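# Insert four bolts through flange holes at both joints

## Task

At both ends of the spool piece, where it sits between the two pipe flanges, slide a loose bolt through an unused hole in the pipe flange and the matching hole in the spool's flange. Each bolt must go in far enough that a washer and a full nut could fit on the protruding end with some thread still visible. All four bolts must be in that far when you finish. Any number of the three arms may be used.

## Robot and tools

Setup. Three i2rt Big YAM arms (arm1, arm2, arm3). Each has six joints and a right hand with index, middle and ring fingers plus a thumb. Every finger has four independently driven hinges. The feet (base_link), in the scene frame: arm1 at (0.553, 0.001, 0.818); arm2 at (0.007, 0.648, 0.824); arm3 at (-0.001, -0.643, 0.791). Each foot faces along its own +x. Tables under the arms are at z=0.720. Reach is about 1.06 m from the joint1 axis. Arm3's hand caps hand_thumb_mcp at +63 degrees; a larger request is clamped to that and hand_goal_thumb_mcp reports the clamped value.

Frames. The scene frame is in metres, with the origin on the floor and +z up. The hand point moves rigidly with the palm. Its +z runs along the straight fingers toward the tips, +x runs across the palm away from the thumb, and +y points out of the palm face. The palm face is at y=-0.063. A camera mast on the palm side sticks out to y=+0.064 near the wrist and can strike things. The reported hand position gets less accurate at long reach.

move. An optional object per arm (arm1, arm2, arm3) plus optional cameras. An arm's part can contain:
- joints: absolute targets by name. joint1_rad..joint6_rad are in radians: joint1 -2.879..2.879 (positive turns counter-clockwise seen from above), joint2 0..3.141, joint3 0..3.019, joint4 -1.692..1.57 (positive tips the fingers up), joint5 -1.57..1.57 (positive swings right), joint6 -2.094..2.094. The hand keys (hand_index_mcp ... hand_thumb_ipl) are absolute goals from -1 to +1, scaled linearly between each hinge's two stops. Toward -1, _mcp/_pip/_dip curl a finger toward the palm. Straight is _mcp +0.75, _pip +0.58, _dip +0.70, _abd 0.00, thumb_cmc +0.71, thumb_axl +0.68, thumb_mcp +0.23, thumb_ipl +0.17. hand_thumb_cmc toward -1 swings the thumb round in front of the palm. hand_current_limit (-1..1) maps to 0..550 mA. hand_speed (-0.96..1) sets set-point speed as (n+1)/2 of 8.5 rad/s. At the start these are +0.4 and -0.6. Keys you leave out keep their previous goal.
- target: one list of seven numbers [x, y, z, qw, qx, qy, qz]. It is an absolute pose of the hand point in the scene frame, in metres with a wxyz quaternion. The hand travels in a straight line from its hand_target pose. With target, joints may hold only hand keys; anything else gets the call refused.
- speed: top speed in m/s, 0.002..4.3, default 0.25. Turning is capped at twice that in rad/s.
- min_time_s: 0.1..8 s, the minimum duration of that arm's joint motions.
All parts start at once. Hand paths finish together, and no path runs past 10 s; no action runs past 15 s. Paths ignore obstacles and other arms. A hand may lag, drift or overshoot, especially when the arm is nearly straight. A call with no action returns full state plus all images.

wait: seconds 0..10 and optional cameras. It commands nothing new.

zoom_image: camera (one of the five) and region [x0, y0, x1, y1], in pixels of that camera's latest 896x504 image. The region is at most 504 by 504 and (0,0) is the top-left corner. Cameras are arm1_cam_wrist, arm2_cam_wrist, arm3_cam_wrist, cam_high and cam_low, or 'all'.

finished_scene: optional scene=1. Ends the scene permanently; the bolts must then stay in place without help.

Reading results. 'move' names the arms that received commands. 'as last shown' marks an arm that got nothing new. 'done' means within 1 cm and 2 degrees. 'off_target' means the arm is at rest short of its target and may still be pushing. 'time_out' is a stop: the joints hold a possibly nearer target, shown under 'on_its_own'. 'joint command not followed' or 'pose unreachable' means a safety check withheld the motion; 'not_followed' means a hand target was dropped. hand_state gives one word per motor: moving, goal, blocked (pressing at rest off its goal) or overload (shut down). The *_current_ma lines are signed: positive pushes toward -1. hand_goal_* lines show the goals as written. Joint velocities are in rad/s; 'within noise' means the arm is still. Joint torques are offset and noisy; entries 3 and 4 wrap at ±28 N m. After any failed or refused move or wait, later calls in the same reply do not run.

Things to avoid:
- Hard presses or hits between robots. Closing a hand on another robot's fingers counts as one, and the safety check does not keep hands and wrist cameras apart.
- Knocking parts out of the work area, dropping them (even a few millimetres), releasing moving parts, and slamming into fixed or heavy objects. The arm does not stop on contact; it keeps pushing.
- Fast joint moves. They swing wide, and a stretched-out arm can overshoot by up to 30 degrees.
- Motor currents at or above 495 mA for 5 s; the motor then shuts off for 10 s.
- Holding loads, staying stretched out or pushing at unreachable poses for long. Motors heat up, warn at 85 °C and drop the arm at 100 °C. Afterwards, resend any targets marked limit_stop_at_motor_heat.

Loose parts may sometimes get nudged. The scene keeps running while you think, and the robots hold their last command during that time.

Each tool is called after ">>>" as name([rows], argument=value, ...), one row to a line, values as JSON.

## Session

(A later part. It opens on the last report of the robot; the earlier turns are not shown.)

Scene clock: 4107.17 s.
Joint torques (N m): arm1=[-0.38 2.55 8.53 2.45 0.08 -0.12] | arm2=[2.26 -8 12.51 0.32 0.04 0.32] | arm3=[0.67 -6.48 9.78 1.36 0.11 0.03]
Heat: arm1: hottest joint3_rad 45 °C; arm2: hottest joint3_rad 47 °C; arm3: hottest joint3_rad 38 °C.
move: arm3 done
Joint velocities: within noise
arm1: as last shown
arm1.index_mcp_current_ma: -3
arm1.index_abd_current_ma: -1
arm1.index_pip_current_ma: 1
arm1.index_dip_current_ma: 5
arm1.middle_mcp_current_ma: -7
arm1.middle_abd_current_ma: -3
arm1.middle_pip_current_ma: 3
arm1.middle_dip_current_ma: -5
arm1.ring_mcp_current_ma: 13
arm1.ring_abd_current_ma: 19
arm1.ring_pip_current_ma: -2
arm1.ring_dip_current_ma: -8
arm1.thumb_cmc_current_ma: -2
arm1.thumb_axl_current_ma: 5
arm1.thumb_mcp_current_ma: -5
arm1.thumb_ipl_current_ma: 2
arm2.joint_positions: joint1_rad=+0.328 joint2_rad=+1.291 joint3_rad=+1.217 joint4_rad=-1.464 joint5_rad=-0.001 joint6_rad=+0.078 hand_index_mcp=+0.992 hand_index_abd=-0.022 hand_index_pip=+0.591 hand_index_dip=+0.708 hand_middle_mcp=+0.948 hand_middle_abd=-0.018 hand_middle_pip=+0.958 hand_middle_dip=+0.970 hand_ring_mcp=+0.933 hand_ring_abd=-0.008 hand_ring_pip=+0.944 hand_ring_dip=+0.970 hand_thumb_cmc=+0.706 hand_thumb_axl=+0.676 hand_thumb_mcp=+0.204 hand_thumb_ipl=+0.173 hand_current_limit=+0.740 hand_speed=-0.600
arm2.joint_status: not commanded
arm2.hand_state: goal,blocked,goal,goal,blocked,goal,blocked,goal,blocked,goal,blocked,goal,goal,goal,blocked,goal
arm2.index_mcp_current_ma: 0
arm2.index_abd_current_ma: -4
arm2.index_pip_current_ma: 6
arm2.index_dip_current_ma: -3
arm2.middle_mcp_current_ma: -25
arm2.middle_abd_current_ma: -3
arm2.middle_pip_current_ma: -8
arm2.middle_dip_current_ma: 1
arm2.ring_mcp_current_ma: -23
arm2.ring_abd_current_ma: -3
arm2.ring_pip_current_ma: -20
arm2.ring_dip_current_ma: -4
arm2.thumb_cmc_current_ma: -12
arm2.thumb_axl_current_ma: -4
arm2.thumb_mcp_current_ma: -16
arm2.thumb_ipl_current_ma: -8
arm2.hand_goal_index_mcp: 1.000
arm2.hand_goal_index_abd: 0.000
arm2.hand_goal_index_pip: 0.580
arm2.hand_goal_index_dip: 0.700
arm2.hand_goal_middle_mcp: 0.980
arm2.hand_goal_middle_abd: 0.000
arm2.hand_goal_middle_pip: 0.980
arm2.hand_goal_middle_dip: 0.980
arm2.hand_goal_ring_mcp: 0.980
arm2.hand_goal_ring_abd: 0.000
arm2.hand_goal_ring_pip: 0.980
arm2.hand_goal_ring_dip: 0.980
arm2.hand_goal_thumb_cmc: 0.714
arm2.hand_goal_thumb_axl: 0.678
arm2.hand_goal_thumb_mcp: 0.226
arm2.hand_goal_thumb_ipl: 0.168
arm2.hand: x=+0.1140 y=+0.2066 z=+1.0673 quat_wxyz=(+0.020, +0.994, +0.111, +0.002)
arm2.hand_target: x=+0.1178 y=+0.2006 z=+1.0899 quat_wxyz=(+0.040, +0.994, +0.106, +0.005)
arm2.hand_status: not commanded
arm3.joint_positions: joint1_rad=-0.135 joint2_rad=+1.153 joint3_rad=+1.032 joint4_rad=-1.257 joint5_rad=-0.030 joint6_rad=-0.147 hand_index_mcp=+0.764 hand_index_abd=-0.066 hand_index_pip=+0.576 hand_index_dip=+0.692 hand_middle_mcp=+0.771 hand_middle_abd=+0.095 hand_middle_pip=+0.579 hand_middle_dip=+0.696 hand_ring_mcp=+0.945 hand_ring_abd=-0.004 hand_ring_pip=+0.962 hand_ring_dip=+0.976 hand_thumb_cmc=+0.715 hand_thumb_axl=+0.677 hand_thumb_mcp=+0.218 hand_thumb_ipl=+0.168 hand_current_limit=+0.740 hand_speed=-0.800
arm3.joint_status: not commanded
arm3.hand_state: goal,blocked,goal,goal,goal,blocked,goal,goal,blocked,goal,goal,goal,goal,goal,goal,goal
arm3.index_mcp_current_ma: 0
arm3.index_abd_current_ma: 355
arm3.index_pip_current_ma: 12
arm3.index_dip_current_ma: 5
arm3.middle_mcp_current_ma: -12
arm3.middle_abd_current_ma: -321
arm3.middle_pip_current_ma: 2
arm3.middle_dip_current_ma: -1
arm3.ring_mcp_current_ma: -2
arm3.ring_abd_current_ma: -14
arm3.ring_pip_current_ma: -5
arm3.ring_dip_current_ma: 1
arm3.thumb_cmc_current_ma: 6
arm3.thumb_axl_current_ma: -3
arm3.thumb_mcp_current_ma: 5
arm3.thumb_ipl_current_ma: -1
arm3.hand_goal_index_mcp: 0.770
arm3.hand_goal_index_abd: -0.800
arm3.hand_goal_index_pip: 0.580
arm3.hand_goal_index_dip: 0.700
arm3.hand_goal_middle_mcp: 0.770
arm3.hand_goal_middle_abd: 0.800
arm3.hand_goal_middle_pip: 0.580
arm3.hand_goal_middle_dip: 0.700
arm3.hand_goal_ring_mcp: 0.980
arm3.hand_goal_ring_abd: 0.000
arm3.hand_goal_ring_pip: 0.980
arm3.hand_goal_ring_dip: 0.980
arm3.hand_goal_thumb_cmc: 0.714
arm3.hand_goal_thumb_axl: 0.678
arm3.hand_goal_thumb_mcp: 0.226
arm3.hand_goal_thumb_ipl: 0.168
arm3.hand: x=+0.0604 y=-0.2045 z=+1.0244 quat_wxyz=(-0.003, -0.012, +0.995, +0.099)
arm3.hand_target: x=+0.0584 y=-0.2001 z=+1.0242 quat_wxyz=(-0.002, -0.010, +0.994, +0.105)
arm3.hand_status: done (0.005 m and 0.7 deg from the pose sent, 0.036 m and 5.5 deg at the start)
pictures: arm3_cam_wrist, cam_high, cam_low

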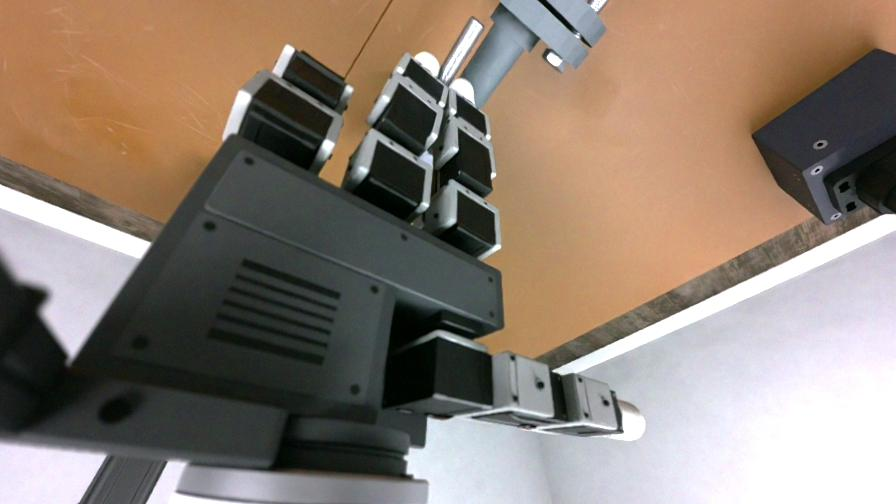

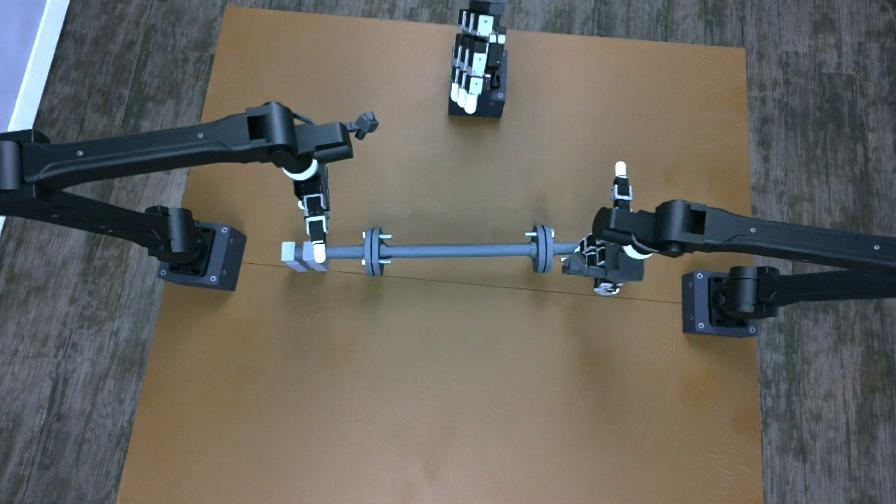

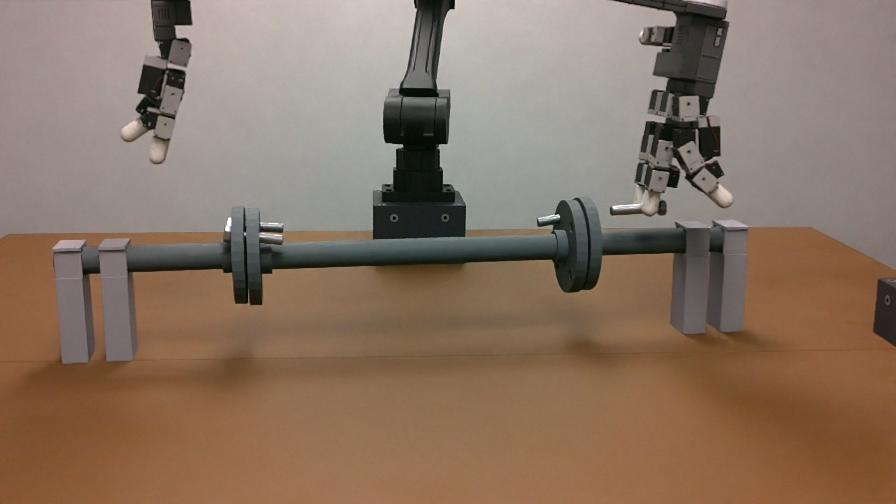

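>>> move(arm3={"target":[0.0619,-0.1955,1.0065,0.0016,0.0155,0.9944,0.1045],"speed":0.04}, cameras=["cam_low","cam_high","arm3_cam_wrist"])

>>> zoom_image(camera="cam_low", region=[550, 190, 630, 270])

>>> zoom_image(camera="cam_high", region=[545, 240, 585, 272])

Scene clock: 4171.50 s.
Joint torques (N m): arm1=[-0.44 2.55 8.53 2.45 0.08 -0.12] | arm2=[2.26 -8 12.51 0.32 0.04 0.31] | arm3=[0.79 -6.53 9.69 1.36 0.14 0.04]
Heat: arm1: hottest joint3_rad 45 °C; arm2: hottest joint3_rad 48 °C; arm3: hottest joint3_rad 36 °C.
move: arm3 done
Joint velocities: within noise
arm1, arm2: as last shown
arm1.index_mcp_current_ma: 8
arm1.index_abd_current_ma: -17
arm1.index_pip_current_ma: 13
arm1.index_dip_current_ma: 3
arm1.middle_mcp_current_ma: 3
arm1.middle_abd_current_ma: -6
arm1.middle_pip_current_ma: 6
arm1.middle_dip_current_ma: 1
arm1.ring_mcp_current_ma: 15
arm1.ring_abd_current_ma: 3
arm1.ring_pip_current_ma: -7
arm1.ring_dip_current_ma: -4
arm1.thumb_cmc_current_ma: 8
arm1.thumb_axl_current_ma: -1
arm1.thumb_mcp_current_ma: 17
arm1.thumb_ipl_current_ma: -6
arm2.index_mcp_current_ma: 1
arm2.index_abd_current_ma: 0
arm2.index_pip_current_ma: 7
arm2.index_dip_current_ma: 0
arm2.middle_mcp_current_ma: -30
arm2.middle_abd_current_ma: -6
arm2.middle_pip_current_ma: -6
arm2.middle_dip_current_ma: 3
arm2.ring_mcp_current_ma: -20
arm2.ring_abd_current_ma: -9
arm2.ring_pip_current_ma: -22
arm2.ring_dip_current_ma: -2
arm2.thumb_cmc_current_ma: -10
arm2.thumb_axl_current_ma: -2
arm2.thumb_mcp_current_ma: -18
arm3.joint_positions: joint1_rad=-0.126 joint2_rad=+1.173 joint3_rad=+1.003 joint4_rad=-1.204 joint5_rad=-0.016 joint6_rad=-0.087 hand_index_mcp=+0.765 hand_index_abd=-0.066 hand_index_pip=+0.576 hand_index_dip=+0.692 hand_middle_mcp=+0.771 hand_middle_abd=+0.095 hand_middle_pip=+0.579 hand_middle_dip=+0.696 hand_ring_mcp=+0.946 hand_ring_abd=-0.004 hand_ring_pip=+0.962 hand_ring_dip=+0.976 hand_thumb_cmc=+0.715 hand_thumb_axl=+0.677 hand_thumb_mcp=+0.218 hand_thumb_ipl=+0.168 hand_current_limit=+0.740 hand_speed=-0.800
arm3.joint_status: not commanded
arm3.hand_state: goal,blocked,goal,goal,goal,blocked,goal,goal,blocked,goal,goal,goal,goal,goal,goal,goal
arm3.index_mcp_current_ma: 1
arm3.index_abd_current_ma: 360
arm3.index_pip_current_ma: 12
arm3.index_dip_current_ma: 6
arm3.middle_mcp_current_ma: -7
arm3.middle_abd_current_ma: -325
arm3.middle_pip_current_ma: 7
arm3.middle_dip_current_ma: 1
arm3.ring_mcp_current_ma: -4
arm3.ring_abd_current_ma: -9
arm3.ring_pip_current_ma: -5
arm3.ring_dip_current_ma: -3
arm3.thumb_cmc_current_ma: 1
arm3.thumb_axl_current_ma: -4
arm3.thumb_mcp_current_ma: 3
arm3.thumb_ipl_current_ma: 8
arm3.hand_goal_index_mcp: 0.770
arm3.hand_goal_index_abd: -0.800
arm3.hand_goal_index_pip: 0.580
arm3.hand_goal_index_dip: 0.700
arm3.hand_goal_middle_mcp: 0.770
arm3.hand_goal_middle_abd: 0.800
arm3.hand_goal_middle_pip: 0.580
arm3.hand_goal_middle_dip: 0.700
arm3.hand_goal_ring_mcp: 0.980
arm3.hand_goal_ring_abd: 0.000
arm3.hand_goal_ring_pip: 0.980
arm3.hand_goal_ring_dip: 0.980
arm3.hand_goal_thumb_cmc: 0.714
arm3.hand_goal_thumb_axl: 0.678
arm3.hand_goal_thumb_mcp: 0.226
arm3.hand_goal_thumb_ipl: 0.168
arm3.hand: x=+0.0644 y=-0.2000 z=+1.0077 quat_wxyz=(+0.001, +0.014, +0.995, +0.100)
arm3.hand_target: x=+0.0618 y=-0.1956 z=+1.0066 quat_wxyz=(+0.001, +0.015, +0.994, +0.105)
arm3.hand_status: done (0.005 m and 0.5 deg from the pose sent, 0.020 m and 3.2 deg at the start)
pictures: arm3_cam_wrist, cam_high, cam_low

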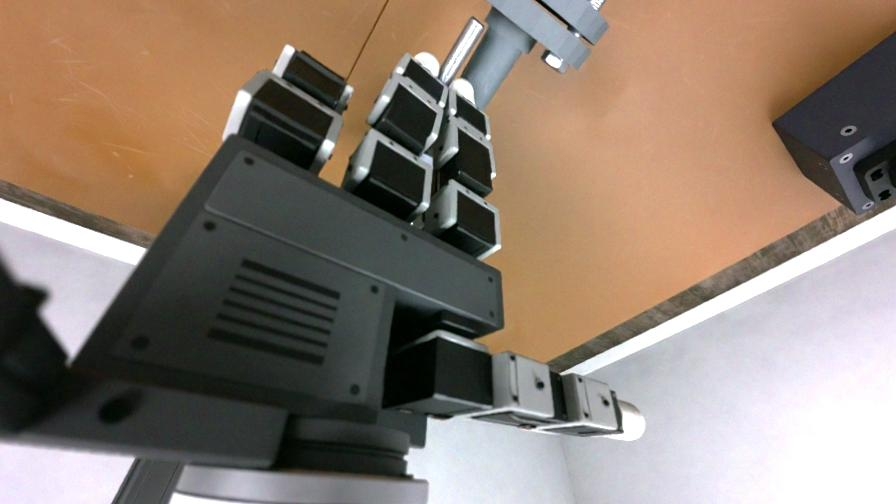

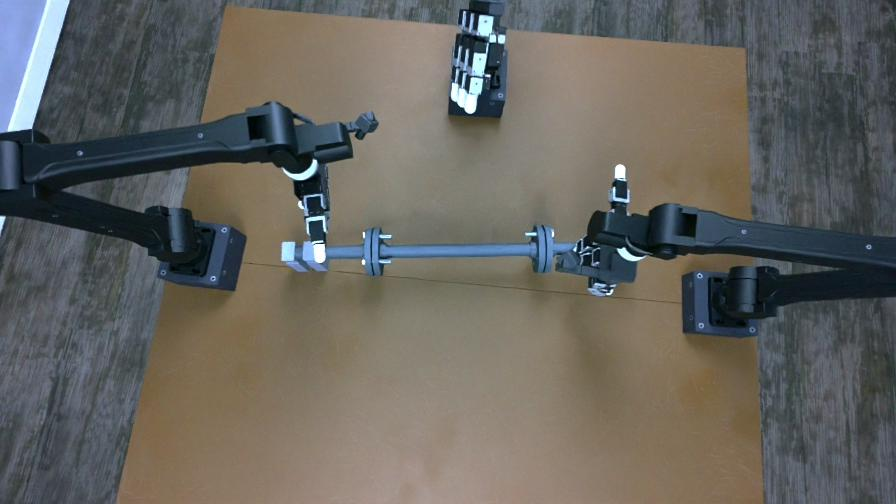

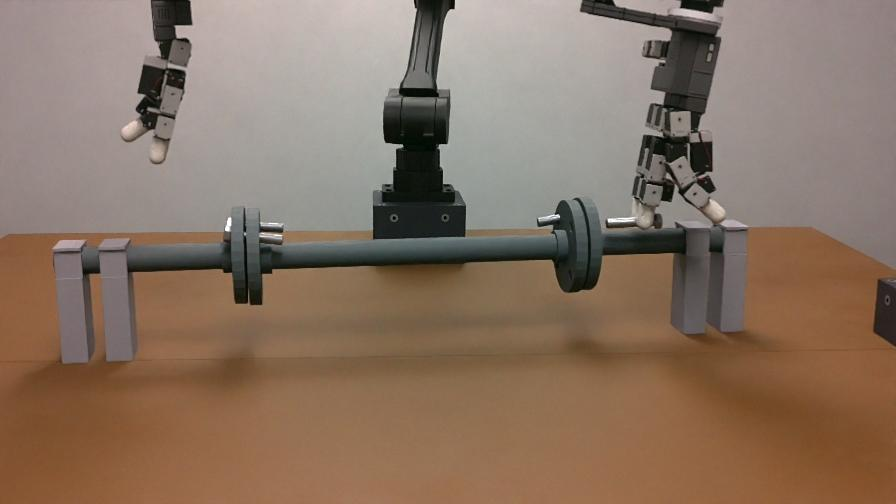

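Scaled by 6.300.

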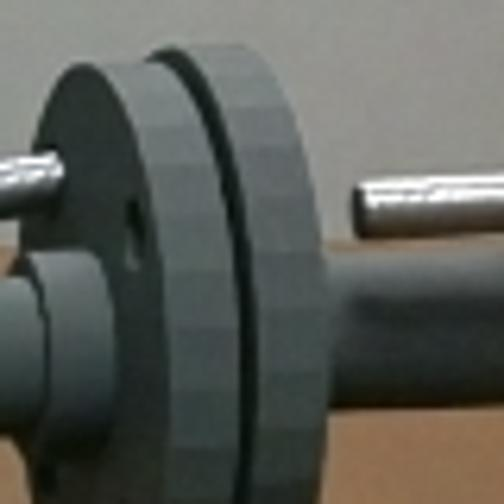

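Scaled by 12.600.

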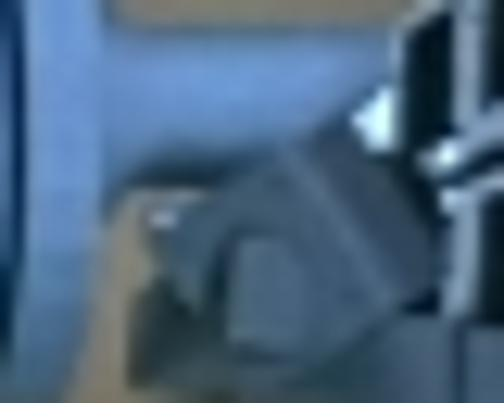

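>>> move(arm3={"joints":{"joint1_rad":-0.1147,"joint2_rad":1.198,"joint3_rad":1.045,"joint4_rad":-1.184},"min_time_s":1.2}, cameras=["cam_low","cam_high"])

>>> zoom_image(camera="cam_low", region=[550, 190, 630, 270])

>>> zoom_image(camera="cam_high", region=[545, 240, 585, 272])

Scene clock: 4228.77 s.
Joint torques (N m): arm1=[-0.38 2.55 8.53 2.45 0.08 -0.11] | arm2=[2.26 -8 12.51 0.32 0.04 0.32] | arm3=[0.79 -6.59 13.37 1.31 0.14 0.03]
Heat: arm1: hottest joint3_rad 45 °C; arm2: hottest joint3_rad 48 °C; arm3: hottest joint3_rad 37 °C.
move: arm3 done
Joint velocities: within noise
arm1, arm2: as last shown
arm1.index_mcp_current_ma: 5
arm1.index_abd_current_ma: -9
arm1.index_pip_current_ma: 16
arm1.index_dip_current_ma: -5
arm1.middle_mcp_current_ma: 22
arm1.middle_abd_current_ma: -5
arm1.middle_pip_current_ma: -10
arm1.middle_dip_current_ma: -20
arm1.ring_mcp_current_ma: 18
arm1.ring_abd_current_ma: 11
arm1.ring_pip_current_ma: 0
arm1.ring_dip_current_ma: 1
arm1.thumb_axl_current_ma: 4
arm1.thumb_mcp_current_ma: 14
arm1.thumb_ipl_current_ma: 7
arm2.index_mcp_current_ma: 2
arm2.index_abd_current_ma: 2
arm2.index_pip_current_ma: 8
arm2.index_dip_current_ma: -4
arm2.middle_mcp_current_ma: -26
arm2.middle_pip_current_ma: -10
arm2.middle_dip_current_ma: 12
arm2.ring_mcp_current_ma: -22
arm2.ring_pip_current_ma: -20
arm2.ring_dip_current_ma: -8
arm2.thumb_cmc_current_ma: -16
arm2.thumb_axl_current_ma: 0
arm2.thumb_mcp_current_ma: -19
arm2.thumb_ipl_current_ma: -6
arm3.joint_positions: joint1_rad=-0.125 joint2_rad=+1.190 joint3_rad=+1.003 joint4_rad=-1.201 joint5_rad=-0.016 joint6_rad=-0.086 hand_index_mcp=+0.765 hand_index_abd=-0.066 hand_index_pip=+0.576 hand_index_dip=+0.692 hand_middle_mcp=+0.771 hand_middle_abd=+0.095 hand_middle_pip=+0.579 hand_middle_dip=+0.696 hand_ring_mcp=+0.946 hand_ring_abd=-0.004 hand_ring_pip=+0.962 hand_ring_dip=+0.976 hand_thumb_cmc=+0.715 hand_thumb_axl=+0.677 hand_thumb_mcp=+0.218 hand_thumb_ipl=+0.168 hand_current_limit=+0.740 hand_speed=-0.800
arm3.joint_status: all done
arm3.hand_state: goal,blocked,goal,goal,goal,blocked,goal,goal,blocked,goal,goal,goal,goal,goal,goal,goal
arm3.index_mcp_current_ma: -3
arm3.index_abd_current_ma: 358
arm3.index_pip_current_ma: 7
arm3.index_dip_current_ma: 7
arm3.middle_mcp_current_ma: -12
arm3.middle_abd_current_ma: -329
arm3.middle_pip_current_ma: 9
arm3.middle_dip_current_ma: 2
arm3.ring_mcp_current_ma: -2
arm3.ring_abd_current_ma: -14
arm3.ring_pip_current_ma: -8
arm3.ring_dip_current_ma: -3
arm3.thumb_cmc_current_ma: 3
arm3.thumb_axl_current_ma: -5
arm3.thumb_mcp_current_ma: 8
arm3.thumb_ipl_current_ma: 3
arm3.hand_goal_index_mcp: 0.770
arm3.hand_goal_index_abd: -0.800
arm3.hand_goal_index_pip: 0.580
arm3.hand_goal_index_dip: 0.700
arm3.hand_goal_middle_mcp: 0.770
arm3.hand_goal_middle_abd: 0.800
arm3.hand_goal_middle_pip: 0.580
arm3.hand_goal_middle_dip: 0.700
arm3.hand_goal_ring_mcp: 0.980
arm3.hand_goal_ring_abd: 0.000
arm3.hand_goal_ring_pip: 0.980
arm3.hand_goal_ring_dip: 0.980
arm3.hand_goal_thumb_cmc: 0.714
arm3.hand_goal_thumb_axl: 0.678
arm3.hand_goal_thumb_mcp: 0.226
arm3.hand_goal_thumb_ipl: 0.168
arm3.hand: x=+0.0643 y=-0.1979 z=+1.0007 quat_wxyz=(+0.000, +0.014, +0.996, +0.093)
arm3.hand_target: x=+0.0629 y=-0.1811 z=+1.0210 quat_wxyz=(+0.003, +0.015, +0.993, +0.118)
arm3.hand_status: not commanded
pictures: cam_high, cam_low

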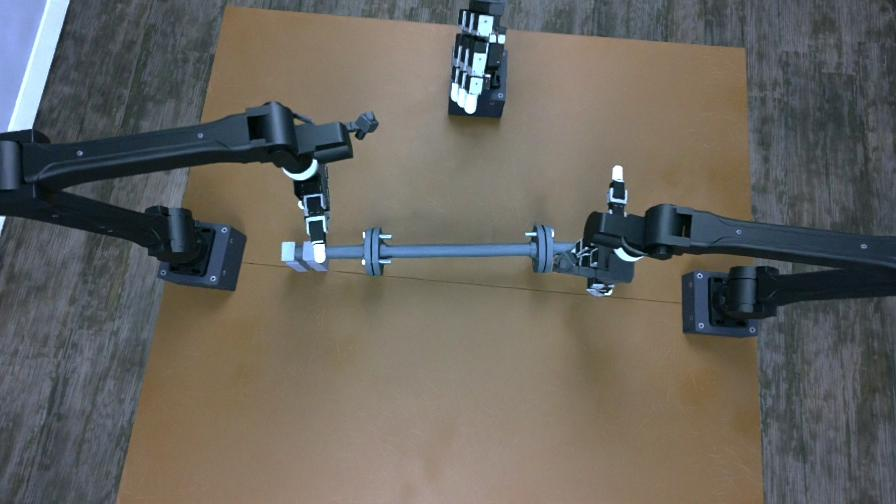

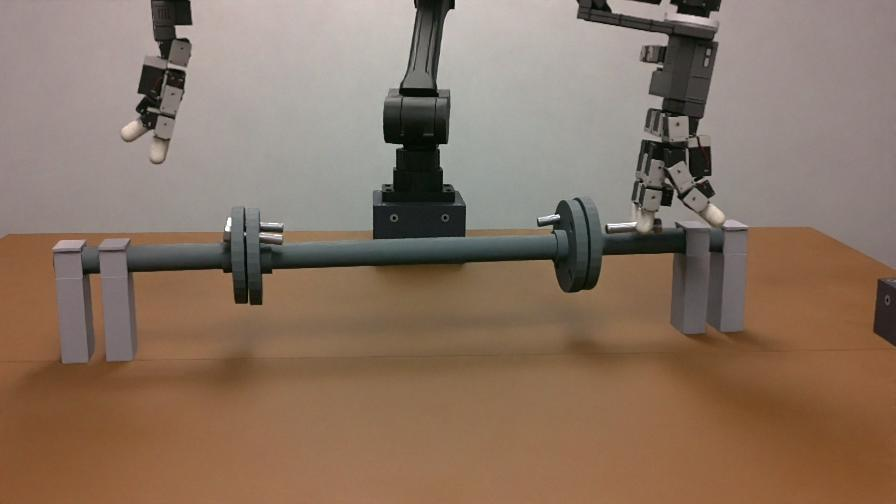

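Scaled by 6.300.

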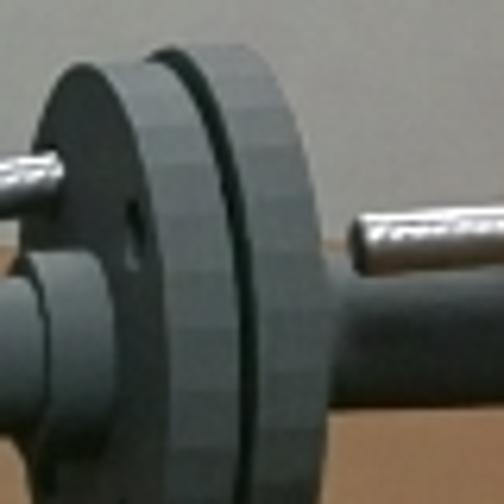

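Scaled by 12.600.

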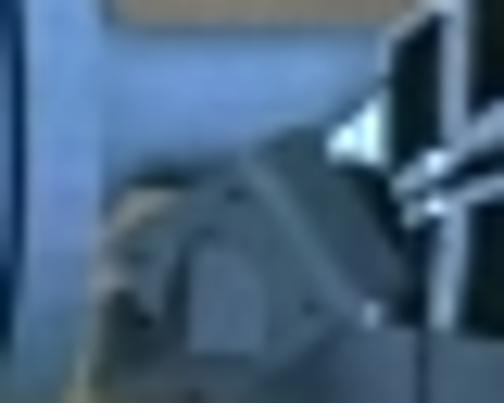

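>>> move(arm3={"joints":{"joint3_rad":1.062},"min_time_s":1.2}, cameras=["cam_low"])

>>> zoom_image(camera="cam_low", region=[550, 190, 630, 270])

Scene clock: 4244.93 s.
Joint torques (N m): arm1=[-0.32 2.61 8.53 2.47 0.08 -0.12] | arm2=[2.26 -8 12.51 0.32 0.04 0.31] | arm3=[0.85 -6.59 14.83 1.29 0.13 0.03]
Heat: arm1: hottest joint3_rad 45 °C; arm2: hottest joint3_rad 48 °C; arm3: hottest joint3_rad 39 °C.
move: arm3 done
Joint velocities: within noise
arm1, arm2: as last shown
arm1.index_mcp_current_ma: 4
arm1.index_abd_current_ma: -7
arm1.index_pip_current_ma: 4
arm1.index_dip_current_ma: 2
arm1.middle_mcp_current_ma: -5
arm1.middle_abd_current_ma: -19
arm1.middle_pip_current_ma: -17
arm1.middle_dip_current_ma: -2
arm1.ring_mcp_current_ma: 14
arm1.ring_abd_current_ma: 6
arm1.ring_pip_current_ma: -6
arm1.ring_dip_current_ma: 3
arm1.thumb_cmc_current_ma: 3
arm1.thumb_axl_current_ma: 10
arm1.thumb_mcp_current_ma: -4
arm1.thumb_ipl_current_ma: -8
arm2.index_mcp_current_ma: 6
arm2.index_abd_current_ma: 4
arm2.index_dip_current_ma: -7
arm2.middle_mcp_current_ma: -24
arm2.middle_abd_current_ma: -2
arm2.middle_pip_current_ma: -11
arm2.middle_dip_current_ma: 1
arm2.ring_mcp_current_ma: -17
arm2.ring_abd_current_ma: -5
arm2.ring_pip_current_ma: -23
arm2.ring_dip_current_ma: -4
arm2.thumb_cmc_current_ma: -8
arm2.thumb_mcp_current_ma: -15
arm2.thumb_ipl_current_ma: -4
arm3.joint_positions: joint1_rad=-0.125 joint2_rad=+1.190 joint3_rad=+1.003 joint4_rad=-1.201 joint5_rad=-0.016 joint6_rad=-0.086 hand_index_mcp=+0.765 hand_index_abd=-0.066 hand_index_pip=+0.576 hand_index_dip=+0.692 hand_middle_mcp=+0.771 hand_middle_abd=+0.095 hand_middle_pip=+0.579 hand_middle_dip=+0.696 hand_ring_mcp=+0.946 hand_ring_abd=-0.004 hand_ring_pip=+0.962 hand_ring_dip=+0.976 hand_thumb_cmc=+0.715 hand_thumb_axl=+0.677 hand_thumb_mcp=+0.218 hand_thumb_ipl=+0.168 hand_current_limit=+0.740 hand_speed=-0.800
arm3.joint_status: all done
arm3.hand_state: goal,blocked,goal,goal,goal,blocked,goal,goal,blocked,goal,goal,goal,goal,goal,goal,goal
arm3.index_mcp_current_ma: -1
arm3.index_abd_current_ma: 352
arm3.index_pip_current_ma: 9
arm3.index_dip_current_ma: 1
arm3.middle_mcp_current_ma: -7
arm3.middle_abd_current_ma: -323
arm3.middle_pip_current_ma: 5
arm3.middle_dip_current_ma: -3
arm3.ring_mcp_current_ma: -9
arm3.ring_abd_current_ma: -6
arm3.ring_pip_current_ma: -8
arm3.ring_dip_current_ma: 0
arm3.thumb_cmc_current_ma: 2
arm3.thumb_axl_current_ma: 2
arm3.thumb_mcp_current_ma: -1
arm3.thumb_ipl_current_ma: 3
arm3.hand_goal_index_mcp: 0.770
arm3.hand_goal_index_abd: -0.800
arm3.hand_goal_index_pip: 0.580
arm3.hand_goal_index_dip: 0.700
arm3.hand_goal_middle_mcp: 0.770
arm3.hand_goal_middle_abd: 0.800
arm3.hand_goal_middle_pip: 0.580
arm3.hand_goal_middle_dip: 0.700
arm3.hand_goal_ring_mcp: 0.980
arm3.hand_goal_ring_abd: 0.000
arm3.hand_goal_ring_pip: 0.980
arm3.hand_goal_ring_dip: 0.980
arm3.hand_goal_thumb_cmc: 0.714
arm3.hand_goal_thumb_axl: 0.678
arm3.hand_goal_thumb_mcp: 0.226
arm3.hand_goal_thumb_ipl: 0.168
arm3.hand: x=+0.0643 y=-0.1979 z=+1.0007 quat_wxyz=(+0.000, +0.014, +0.996, +0.093)
arm3.hand_target: x=+0.0634 y=-0.1765 z=+1.0299 quat_wxyz=(+0.003, +0.015, +0.992, +0.126)
arm3.hand_status: not commanded

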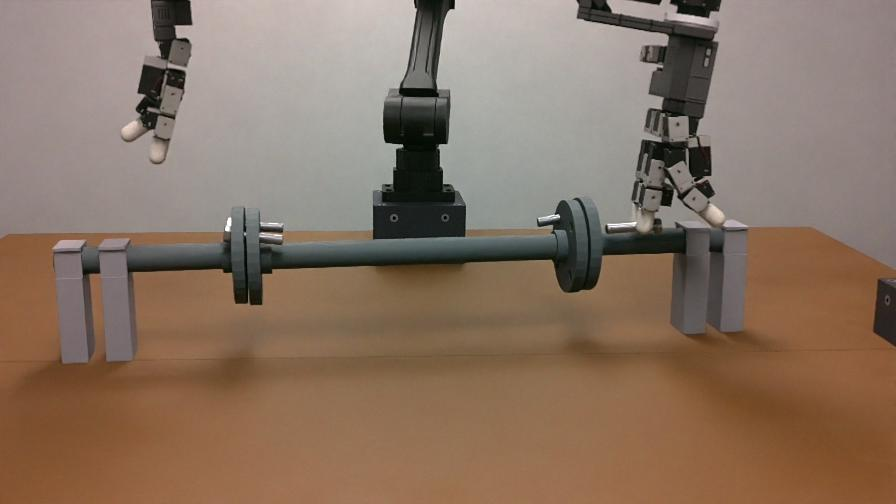

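Scaled by 6.300.

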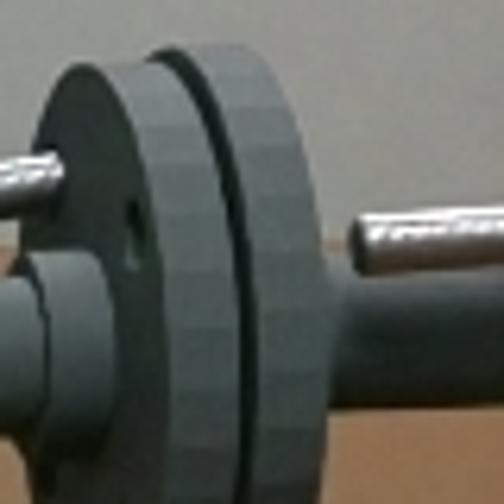

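>>> move(arm3={"joints":{"joint3_rad":1.070},"min_time_s":1.0}, cameras=[])

Scene clock: 4251.20 s.
Joint torques (N m): arm1=[-0.38 2.55 8.5 2.47 0.08 -0.12] | arm2=[2.26 -7.94 12.51 0.32 0.04 0.31] | arm3=[0.85 -6.71 14.82 1.33 0.13 0.03]
Heat: arm1: hottest joint3_rad 45 °C; arm2: hottest joint3_rad 48 °C; arm3: hottest joint3_rad 40 °C.
move: arm3 done
Joint velocities: within noise
arm1, arm2: as last shown
arm1.index_mcp_current_ma: 3
arm1.index_abd_current_ma: -3
arm1.index_pip_current_ma: 8
arm1.middle_mcp_current_ma: -13
arm1.middle_abd_current_ma: -13
arm1.middle_pip_current_ma: 7
arm1.middle_dip_current_ma: 17
arm1.ring_mcp_current_ma: 1
arm1.ring_abd_current_ma: 0
arm1.ring_pip_current_ma: -14
arm1.ring_dip_current_ma: 13
arm1.thumb_cmc_current_ma: -5
arm1.thumb_axl_current_ma: -3
arm1.thumb_mcp_current_ma: 9
arm1.thumb_ipl_current_ma: -7
arm2.index_mcp_current_ma: 2
arm2.index_abd_current_ma: 2
arm2.index_pip_current_ma: 10
arm2.index_dip_current_ma: -4
arm2.middle_mcp_current_ma: -26
arm2.middle_abd_current_ma: 1
arm2.middle_pip_current_ma: -3
arm2.middle_dip_current_ma: 2
arm2.ring_mcp_current_ma: -25
arm2.ring_pip_current_ma: -26
arm2.ring_dip_current_ma: -8
arm2.thumb_cmc_current_ma: -16
arm2.thumb_axl_current_ma: -3
arm2.thumb_mcp_current_ma: -22
arm2.thumb_ipl_current_ma: -2
arm3.joint_positions: joint1_rad=-0.125 joint2_rad=+1.190 joint3_rad=+1.012 joint4_rad=-1.201 joint5_rad=-0.016 joint6_rad=-0.086 hand_index_mcp=+0.765 hand_index_abd=-0.066 hand_index_pip=+0.576 hand_index_dip=+0.692 hand_middle_mcp=+0.771 hand_middle_abd=+0.095 hand_middle_pip=+0.579 hand_middle_dip=+0.696 hand_ring_mcp=+0.946 hand_ring_abd=-0.004 hand_ring_pip=+0.962 hand_ring_dip=+0.976 hand_thumb_cmc=+0.715 hand_thumb_axl=+0.677 hand_thumb_mcp=+0.218 hand_thumb_ipl=+0.168 hand_current_limit=+0.740 hand_speed=-0.800
arm3.joint_status: all done
arm3.hand_state: goal,blocked,goal,goal,goal,blocked,goal,goal,blocked,goal,goal,goal,goal,goal,goal,goal
arm3.index_mcp_current_ma: -6
arm3.index_abd_current_ma: 359
arm3.index_pip_current_ma: 8
arm3.index_dip_current_ma: 1
arm3.middle_mcp_current_ma: -9
arm3.middle_abd_current_ma: -325
arm3.middle_pip_current_ma: 8
arm3.middle_dip_current_ma: -4
arm3.ring_mcp_current_ma: -3
arm3.ring_abd_current_ma: -3
arm3.ring_pip_current_ma: -4
arm3.ring_dip_current_ma: 3
arm3.thumb_cmc_current_ma: 6
arm3.thumb_axl_current_ma: -2
arm3.thumb_mcp_current_ma: 5
arm3.thumb_ipl_current_ma: 4
arm3.hand_goal_index_mcp: 0.770
arm3.hand_goal_index_abd: -0.800
arm3.hand_goal_index_pip: 0.580
arm3.hand_goal_index_dip: 0.700
arm3.hand_goal_middle_mcp: 0.770
arm3.hand_goal_middle_abd: 0.800
arm3.hand_goal_middle_pip: 0.580
arm3.hand_goal_middle_dip: 0.700
arm3.hand_goal_ring_mcp: 0.980
arm3.hand_goal_ring_abd: 0.000
arm3.hand_goal_ring_pip: 0.980
arm3.hand_goal_ring_dip: 0.980
arm3.hand_goal_thumb_cmc: 0.714
arm3.hand_goal_thumb_axl: 0.678
arm3.hand_goal_thumb_mcp: 0.226
arm3.hand_goal_thumb_ipl: 0.168
arm3.hand: x=+0.0646 y=-0.1953 z=+1.0052 quat_wxyz=(+0.000, +0.014, +0.995, +0.097)
arm3.hand_target: x=+0.0636 y=-0.1744 z=+1.0341 quat_wxyz=(+0.004, +0.015, +0.991, +0.130)
arm3.hand_status: not commanded

>>> move(arm3={"joints":{"joint1_rad":-0.1086,"joint2_rad":1.2129,"joint3_rad":1.082,"joint4_rad":-1.178},"min_time_s":1.2}, cameras=["cam_low","arm3_cam_wrist"])

>>> zoom_image(camera="cam_low", region=[550, 190, 630, 270])

>>> zoom_image(camera="arm3_cam_wrist", region=[420, 0, 620, 120])

Scene clock: 4271.27 s.
Joint torques (N m): arm1=[-0.38 2.55 8.53 2.47 0.08 -0.12] | arm2=[2.32 -8 12.52 0.32 0.04 0.32] | arm3=[0.79 -6.89 14.83 1.35 0.13 0.03]
Heat: arm1: hottest joint3_rad 45 °C; arm2: hottest joint3_rad 48 °C; arm3: hottest joint3_rad 39 °C.
move: arm3 done
Joint velocities: within noise
arm1, arm2: as last shown
arm1.index_mcp_current_ma: 7
arm1.index_abd_current_ma: -6
arm1.index_pip_current_ma: 5
arm1.index_dip_current_ma: 13
arm1.middle_mcp_current_ma: 0
arm1.middle_abd_current_ma: 6
arm1.middle_pip_current_ma: -8
arm1.middle_dip_current_ma: -11
arm1.ring_mcp_current_ma: -11
arm1.ring_abd_current_ma: 8
arm1.ring_pip_current_ma: -2
arm1.ring_dip_current_ma: 8
arm1.thumb_cmc_current_ma: -14
arm1.thumb_axl_current_ma: 20
arm1.thumb_mcp_current_ma: 8
arm1.thumb_ipl_current_ma: 12
arm2.index_mcp_current_ma: 7
arm2.index_abd_current_ma: 0
arm2.index_pip_current_ma: 9
arm2.middle_pip_current_ma: -11
arm2.middle_dip_current_ma: 1
arm2.ring_mcp_current_ma: -19
arm2.ring_abd_current_ma: -3
arm2.ring_pip_current_ma: -25
arm2.ring_dip_current_ma: 0
arm2.thumb_cmc_current_ma: -14
arm2.thumb_axl_current_ma: -2
arm2.thumb_mcp_current_ma: -16
arm2.thumb_ipl_current_ma: -4
arm3.joint_positions: joint1_rad=-0.119 joint2_rad=+1.204 joint3_rad=+1.024 joint4_rad=-1.195 joint5_rad=-0.016 joint6_rad=-0.086 hand_index_mcp=+0.765 hand_index_abd=-0.066 hand_index_pip=+0.576 hand_index_dip=+0.692 hand_middle_mcp=+0.772 hand_middle_abd=+0.095 hand_middle_pip=+0.579 hand_middle_dip=+0.696 hand_ring_mcp=+0.946 hand_ring_abd=-0.004 hand_ring_pip=+0.962 hand_ring_dip=+0.976 hand_thumb_cmc=+0.715 hand_thumb_axl=+0.677 hand_thumb_mcp=+0.218 hand_thumb_ipl=+0.168 hand_current_limit=+0.740 hand_speed=-0.800
arm3.joint_status: all done
arm3.hand_state: goal,blocked,goal,goal,goal,blocked,goal,goal,blocked,goal,goal,goal,goal,goal,goal,goal
arm3.index_mcp_current_ma: 6
arm3.index_abd_current_ma: 357
arm3.index_pip_current_ma: 6
arm3.index_dip_current_ma: 4
arm3.middle_mcp_current_ma: -11
arm3.middle_abd_current_ma: -325
arm3.middle_pip_current_ma: -1
arm3.middle_dip_current_ma: 2
arm3.ring_mcp_current_ma: -4
arm3.ring_abd_current_ma: -7
arm3.ring_pip_current_ma: -7
arm3.ring_dip_current_ma: 3
arm3.thumb_cmc_current_ma: 8
arm3.thumb_axl_current_ma: -5
arm3.thumb_mcp_current_ma: 4
arm3.thumb_ipl_current_ma: 10
arm3.hand_goal_index_mcp: 0.770
arm3.hand_goal_index_abd: -0.800
arm3.hand_goal_index_pip: 0.580
arm3.hand_goal_index_dip: 0.700
arm3.hand_goal_middle_mcp: 0.770
arm3.hand_goal_middle_abd: 0.800
arm3.hand_goal_middle_pip: 0.580
arm3.hand_goal_middle_dip: 0.700
arm3.hand_goal_ring_mcp: 0.980
arm3.hand_goal_ring_abd: 0.000
arm3.hand_goal_ring_pip: 0.980
arm3.hand_goal_ring_dip: 0.980
arm3.hand_goal_thumb_cmc: 0.714
arm3.hand_goal_thumb_axl: 0.678
arm3.hand_goal_thumb_mcp: 0.226
arm3.hand_goal_thumb_ipl: 0.168
arm3.hand: x=+0.0624 y=-0.1889 z=+1.0057 quat_wxyz=(+0.000, +0.011, +0.995, +0.099)
arm3.hand_target: x=+0.0613 y=-0.1678 z=+1.0346 quat_wxyz=(+0.003, +0.012, +0.991, +0.132)
arm3.hand_status: not commanded
pictures: arm3_cam_wrist, cam_low

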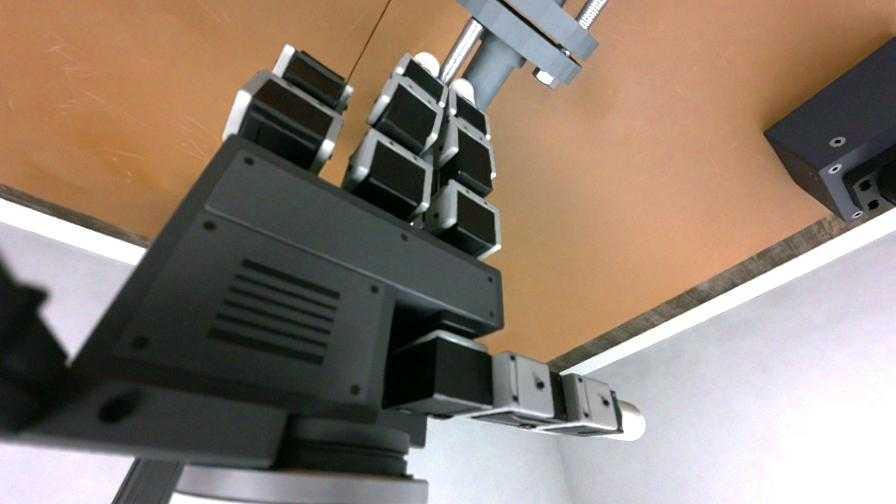

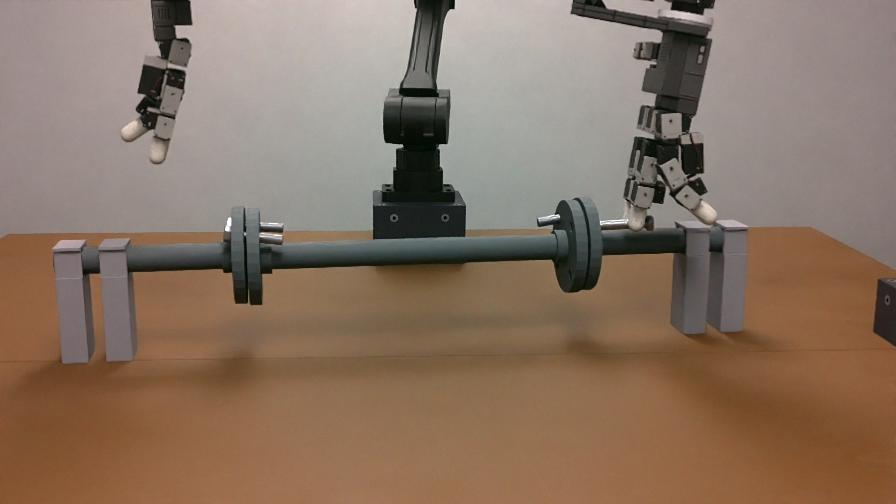

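Scaled by 6.300.

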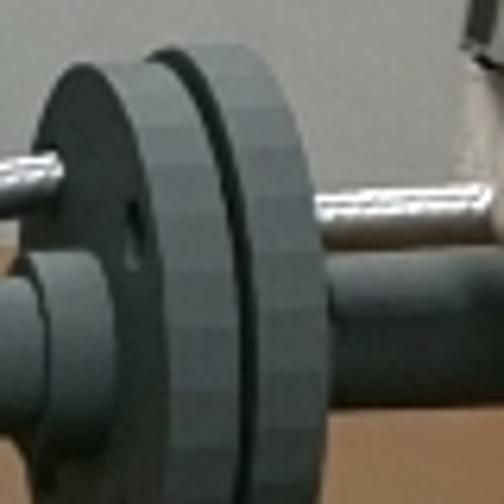

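Scaled by 2.520.

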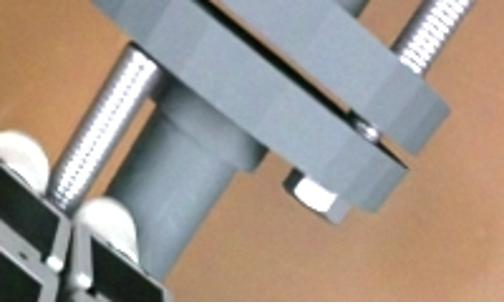

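>>> zoom_image(camera="cam_low", region=[590, 205, 640, 245])

>>> zoom_image(camera="arm3_cam_wrist", region=[430, 0, 530, 80])

Scaled by 10.080.

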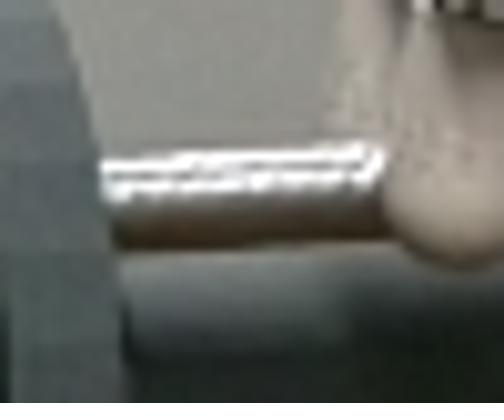

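Scaled by 5.040.

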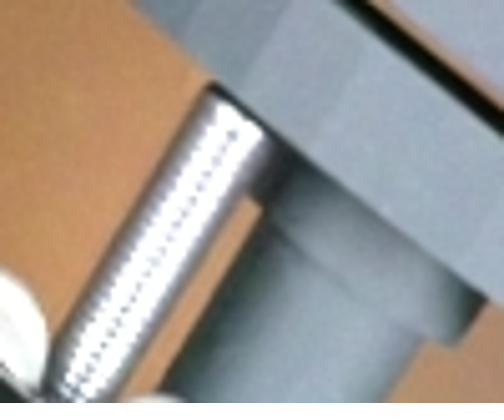

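>>> move(arm3={"joints":{"joint3_rad":1.0862},"min_time_s":1.0}, cameras=["cam_low","arm3_cam_wrist"])

>>> zoom_image(camera="cam_low", region=[590, 205, 640, 245])

Scene clock: 4305.40 s.
Joint torques (N m): arm1=[-0.32 2.55 8.53 2.47 0.08 -0.12] | arm2=[2.26 -8 12.51 0.32 0.04 0.31] | arm3=[0.79 -6.89 14.76 1.33 0.13 0.03]
Heat: arm1: hottest joint3_rad 45 °C; arm2: hottest joint3_rad 48 °C; arm3: hottest joint3_rad 41 °C.
move: arm3 done
Joint velocities: within noise
arm1.joint_positions: joint1_rad=-0.143 joint2_rad=+0.611 joint3_rad=+1.333 joint4_rad=-1.370 joint5_rad=-0.068 joint6_rad=+1.161 hand_index_mcp=+0.753 hand_index_abd=+0.000 hand_index_pip=+0.577 hand_index_dip=+0.696 hand_middle_mcp=+0.753 hand_middle_abd=+0.000 hand_middle_pip=+0.577 hand_middle_dip=+0.696 hand_ring_mcp=+0.754 hand_ring_abd=+0.000 hand_ring_pip=+0.577 hand_ring_dip=+0.696 hand_thumb_cmc=+0.714 hand_thumb_axl=+0.677 hand_thumb_mcp=+0.225 hand_thumb_ipl=+0.168 hand_current_limit=+0.400 hand_speed=-0.600
arm1.joint_status: not commanded
arm1.hand_state: goal,goal,goal,goal,goal,goal,goal,goal,goal,goal,goal,goal,goal,goal,goal,goal
arm1.index_mcp_current_ma: -9
arm1.index_abd_current_ma: -1
arm1.index_pip_current_ma: 27
arm1.index_dip_current_ma: 10
arm1.middle_mcp_current_ma: 1
arm1.middle_abd_current_ma: -9
arm1.middle_pip_current_ma: -1
arm1.middle_dip_current_ma: -8
arm1.ring_mcp_current_ma: 25
arm1.ring_abd_current_ma: 15
arm1.ring_pip_current_ma: -4
arm1.ring_dip_current_ma: 5
arm1.thumb_cmc_current_ma: 5
arm1.thumb_axl_current_ma: -4
arm1.thumb_mcp_current_ma: -1
arm1.thumb_ipl_current_ma: -14
arm1.hand_goal_index_mcp: 0.754
arm1.hand_goal_index_abd: 0.000
arm1.hand_goal_index_pip: 0.576
arm1.hand_goal_index_dip: 0.696
arm1.hand_goal_middle_mcp: 0.754
arm1.hand_goal_middle_abd: 0.000
arm1.hand_goal_middle_pip: 0.576
arm1.hand_goal_middle_dip: 0.696
arm1.hand_goal_ring_mcp: 0.754
arm1.hand_goal_ring_abd: 0.000
arm1.hand_goal_ring_pip: 0.576
arm1.hand_goal_ring_dip: 0.696
arm1.hand_goal_thumb_cmc: 0.714
arm1.hand_goal_thumb_axl: 0.678
arm1.hand_goal_thumb_mcp: 0.226
arm1.hand_goal_thumb_ipl: 0.168
arm1.hand: x=+0.3141 y=+0.0975 z=+1.3322 quat_wxyz=(+0.435, +0.150, -0.883, -0.092)
arm1.hand_target: x=+0.3163 y=+0.0987 z=+1.3429 quat_wxyz=(+0.445, +0.147, -0.878, -0.096)
arm1.hand_status: not commanded
arm2: as last shown
arm2.index_mcp_current_ma: 1
arm2.index_abd_current_ma: 2
arm2.index_pip_current_ma: 6
arm2.index_dip_current_ma: -7
arm2.middle_mcp_current_ma: -21
arm2.middle_abd_current_ma: -4
arm2.middle_pip_current_ma: -7
arm2.middle_dip_current_ma: 3
arm2.ring_mcp_current_ma: -25
arm2.ring_abd_current_ma: -5
arm2.ring_pip_current_ma: -21
arm2.ring_dip_current_ma: -8
arm2.thumb_cmc_current_ma: -12
arm2.thumb_axl_current_ma: -3
arm2.thumb_mcp_current_ma: -19
arm2.thumb_ipl_current_ma: -2
arm3.joint_positions: joint1_rad=-0.119 joint2_rad=+1.205 joint3_rad=+1.029 joint4_rad=-1.195 joint5_rad=-0.016 joint6_rad=-0.086 hand_index_mcp=+0.765 hand_index_abd=-0.066 hand_index_pip=+0.576 hand_index_dip=+0.692 hand_middle_mcp=+0.772 hand_middle_abd=+0.095 hand_middle_pip=+0.579 hand_middle_dip=+0.696 hand_ring_mcp=+0.946 hand_ring_abd=-0.004 hand_ring_pip=+0.962 hand_ring_dip=+0.976 hand_thumb_cmc=+0.715 hand_thumb_axl=+0.677 hand_thumb_mcp=+0.218 hand_thumb_ipl=+0.168 hand_current_limit=+0.740 hand_speed=-0.800
arm3.joint_status: all done
arm3.hand_state: goal,blocked,goal,goal,goal,blocked,goal,goal,blocked,goal,goal,goal,goal,goal,goal,goal
arm3.index_mcp_current_ma: -5
arm3.index_abd_current_ma: 353
arm3.index_pip_current_ma: 7
arm3.index_dip_current_ma: 1
arm3.middle_mcp_current_ma: -14
arm3.middle_abd_current_ma: -326
arm3.middle_pip_current_ma: 8
arm3.middle_dip_current_ma: 9
arm3.ring_mcp_current_ma: -4
arm3.ring_abd_current_ma: -9
arm3.ring_pip_current_ma: -5
arm3.ring_dip_current_ma: 6
arm3.thumb_cmc_current_ma: 4
arm3.thumb_axl_current_ma: -5
arm3.thumb_mcp_current_ma: 4
arm3.thumb_ipl_current_ma: 1
arm3.hand_goal_index_mcp: 0.770
arm3.hand_goal_index_abd: -0.800
arm3.hand_goal_index_pip: 0.580
arm3.hand_goal_index_dip: 0.700
arm3.hand_goal_middle_mcp: 0.770
arm3.hand_goal_middle_abd: 0.800
arm3.hand_goal_middle_pip: 0.580
arm3.hand_goal_middle_dip: 0.700
arm3.hand_goal_ring_mcp: 0.980
arm3.hand_goal_ring_abd: 0.000
arm3.hand_goal_ring_pip: 0.980
arm3.hand_goal_ring_dip: 0.980
arm3.hand_goal_thumb_cmc: 0.714
arm3.hand_goal_thumb_axl: 0.678
arm3.hand_goal_thumb_mcp: 0.226
arm3.hand_goal_thumb_ipl: 0.168
arm3.hand: x=+0.0626 y=-0.1873 z=+1.0083 quat_wxyz=(+0.001, +0.011, +0.995, +0.101)
arm3.hand_target: x=+0.0614 y=-0.1666 z=+1.0369 quat_wxyz=(+0.004, +0.012, +0.991, +0.134)
arm3.hand_status: not commanded
pictures: arm3_cam_wrist, cam_low

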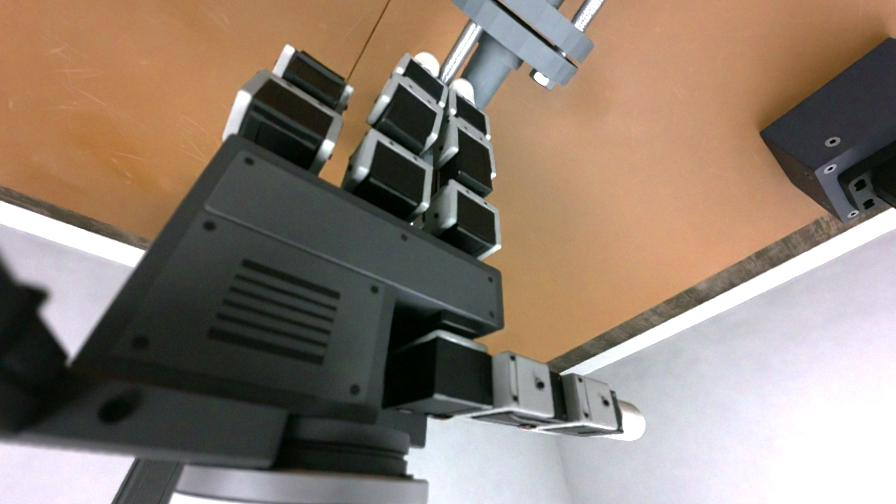

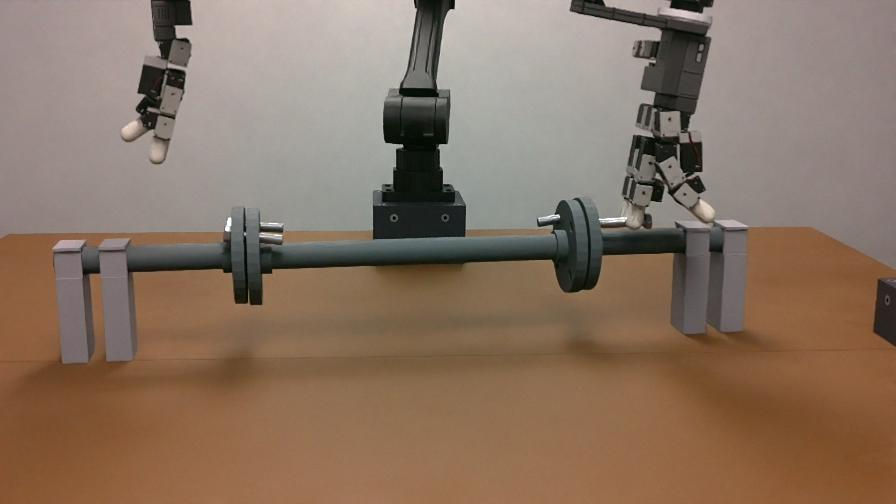

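Scaled by 10.080.

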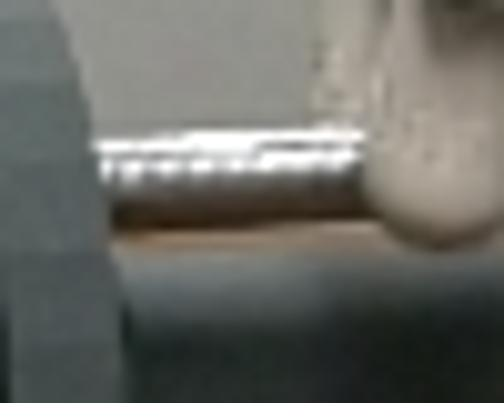

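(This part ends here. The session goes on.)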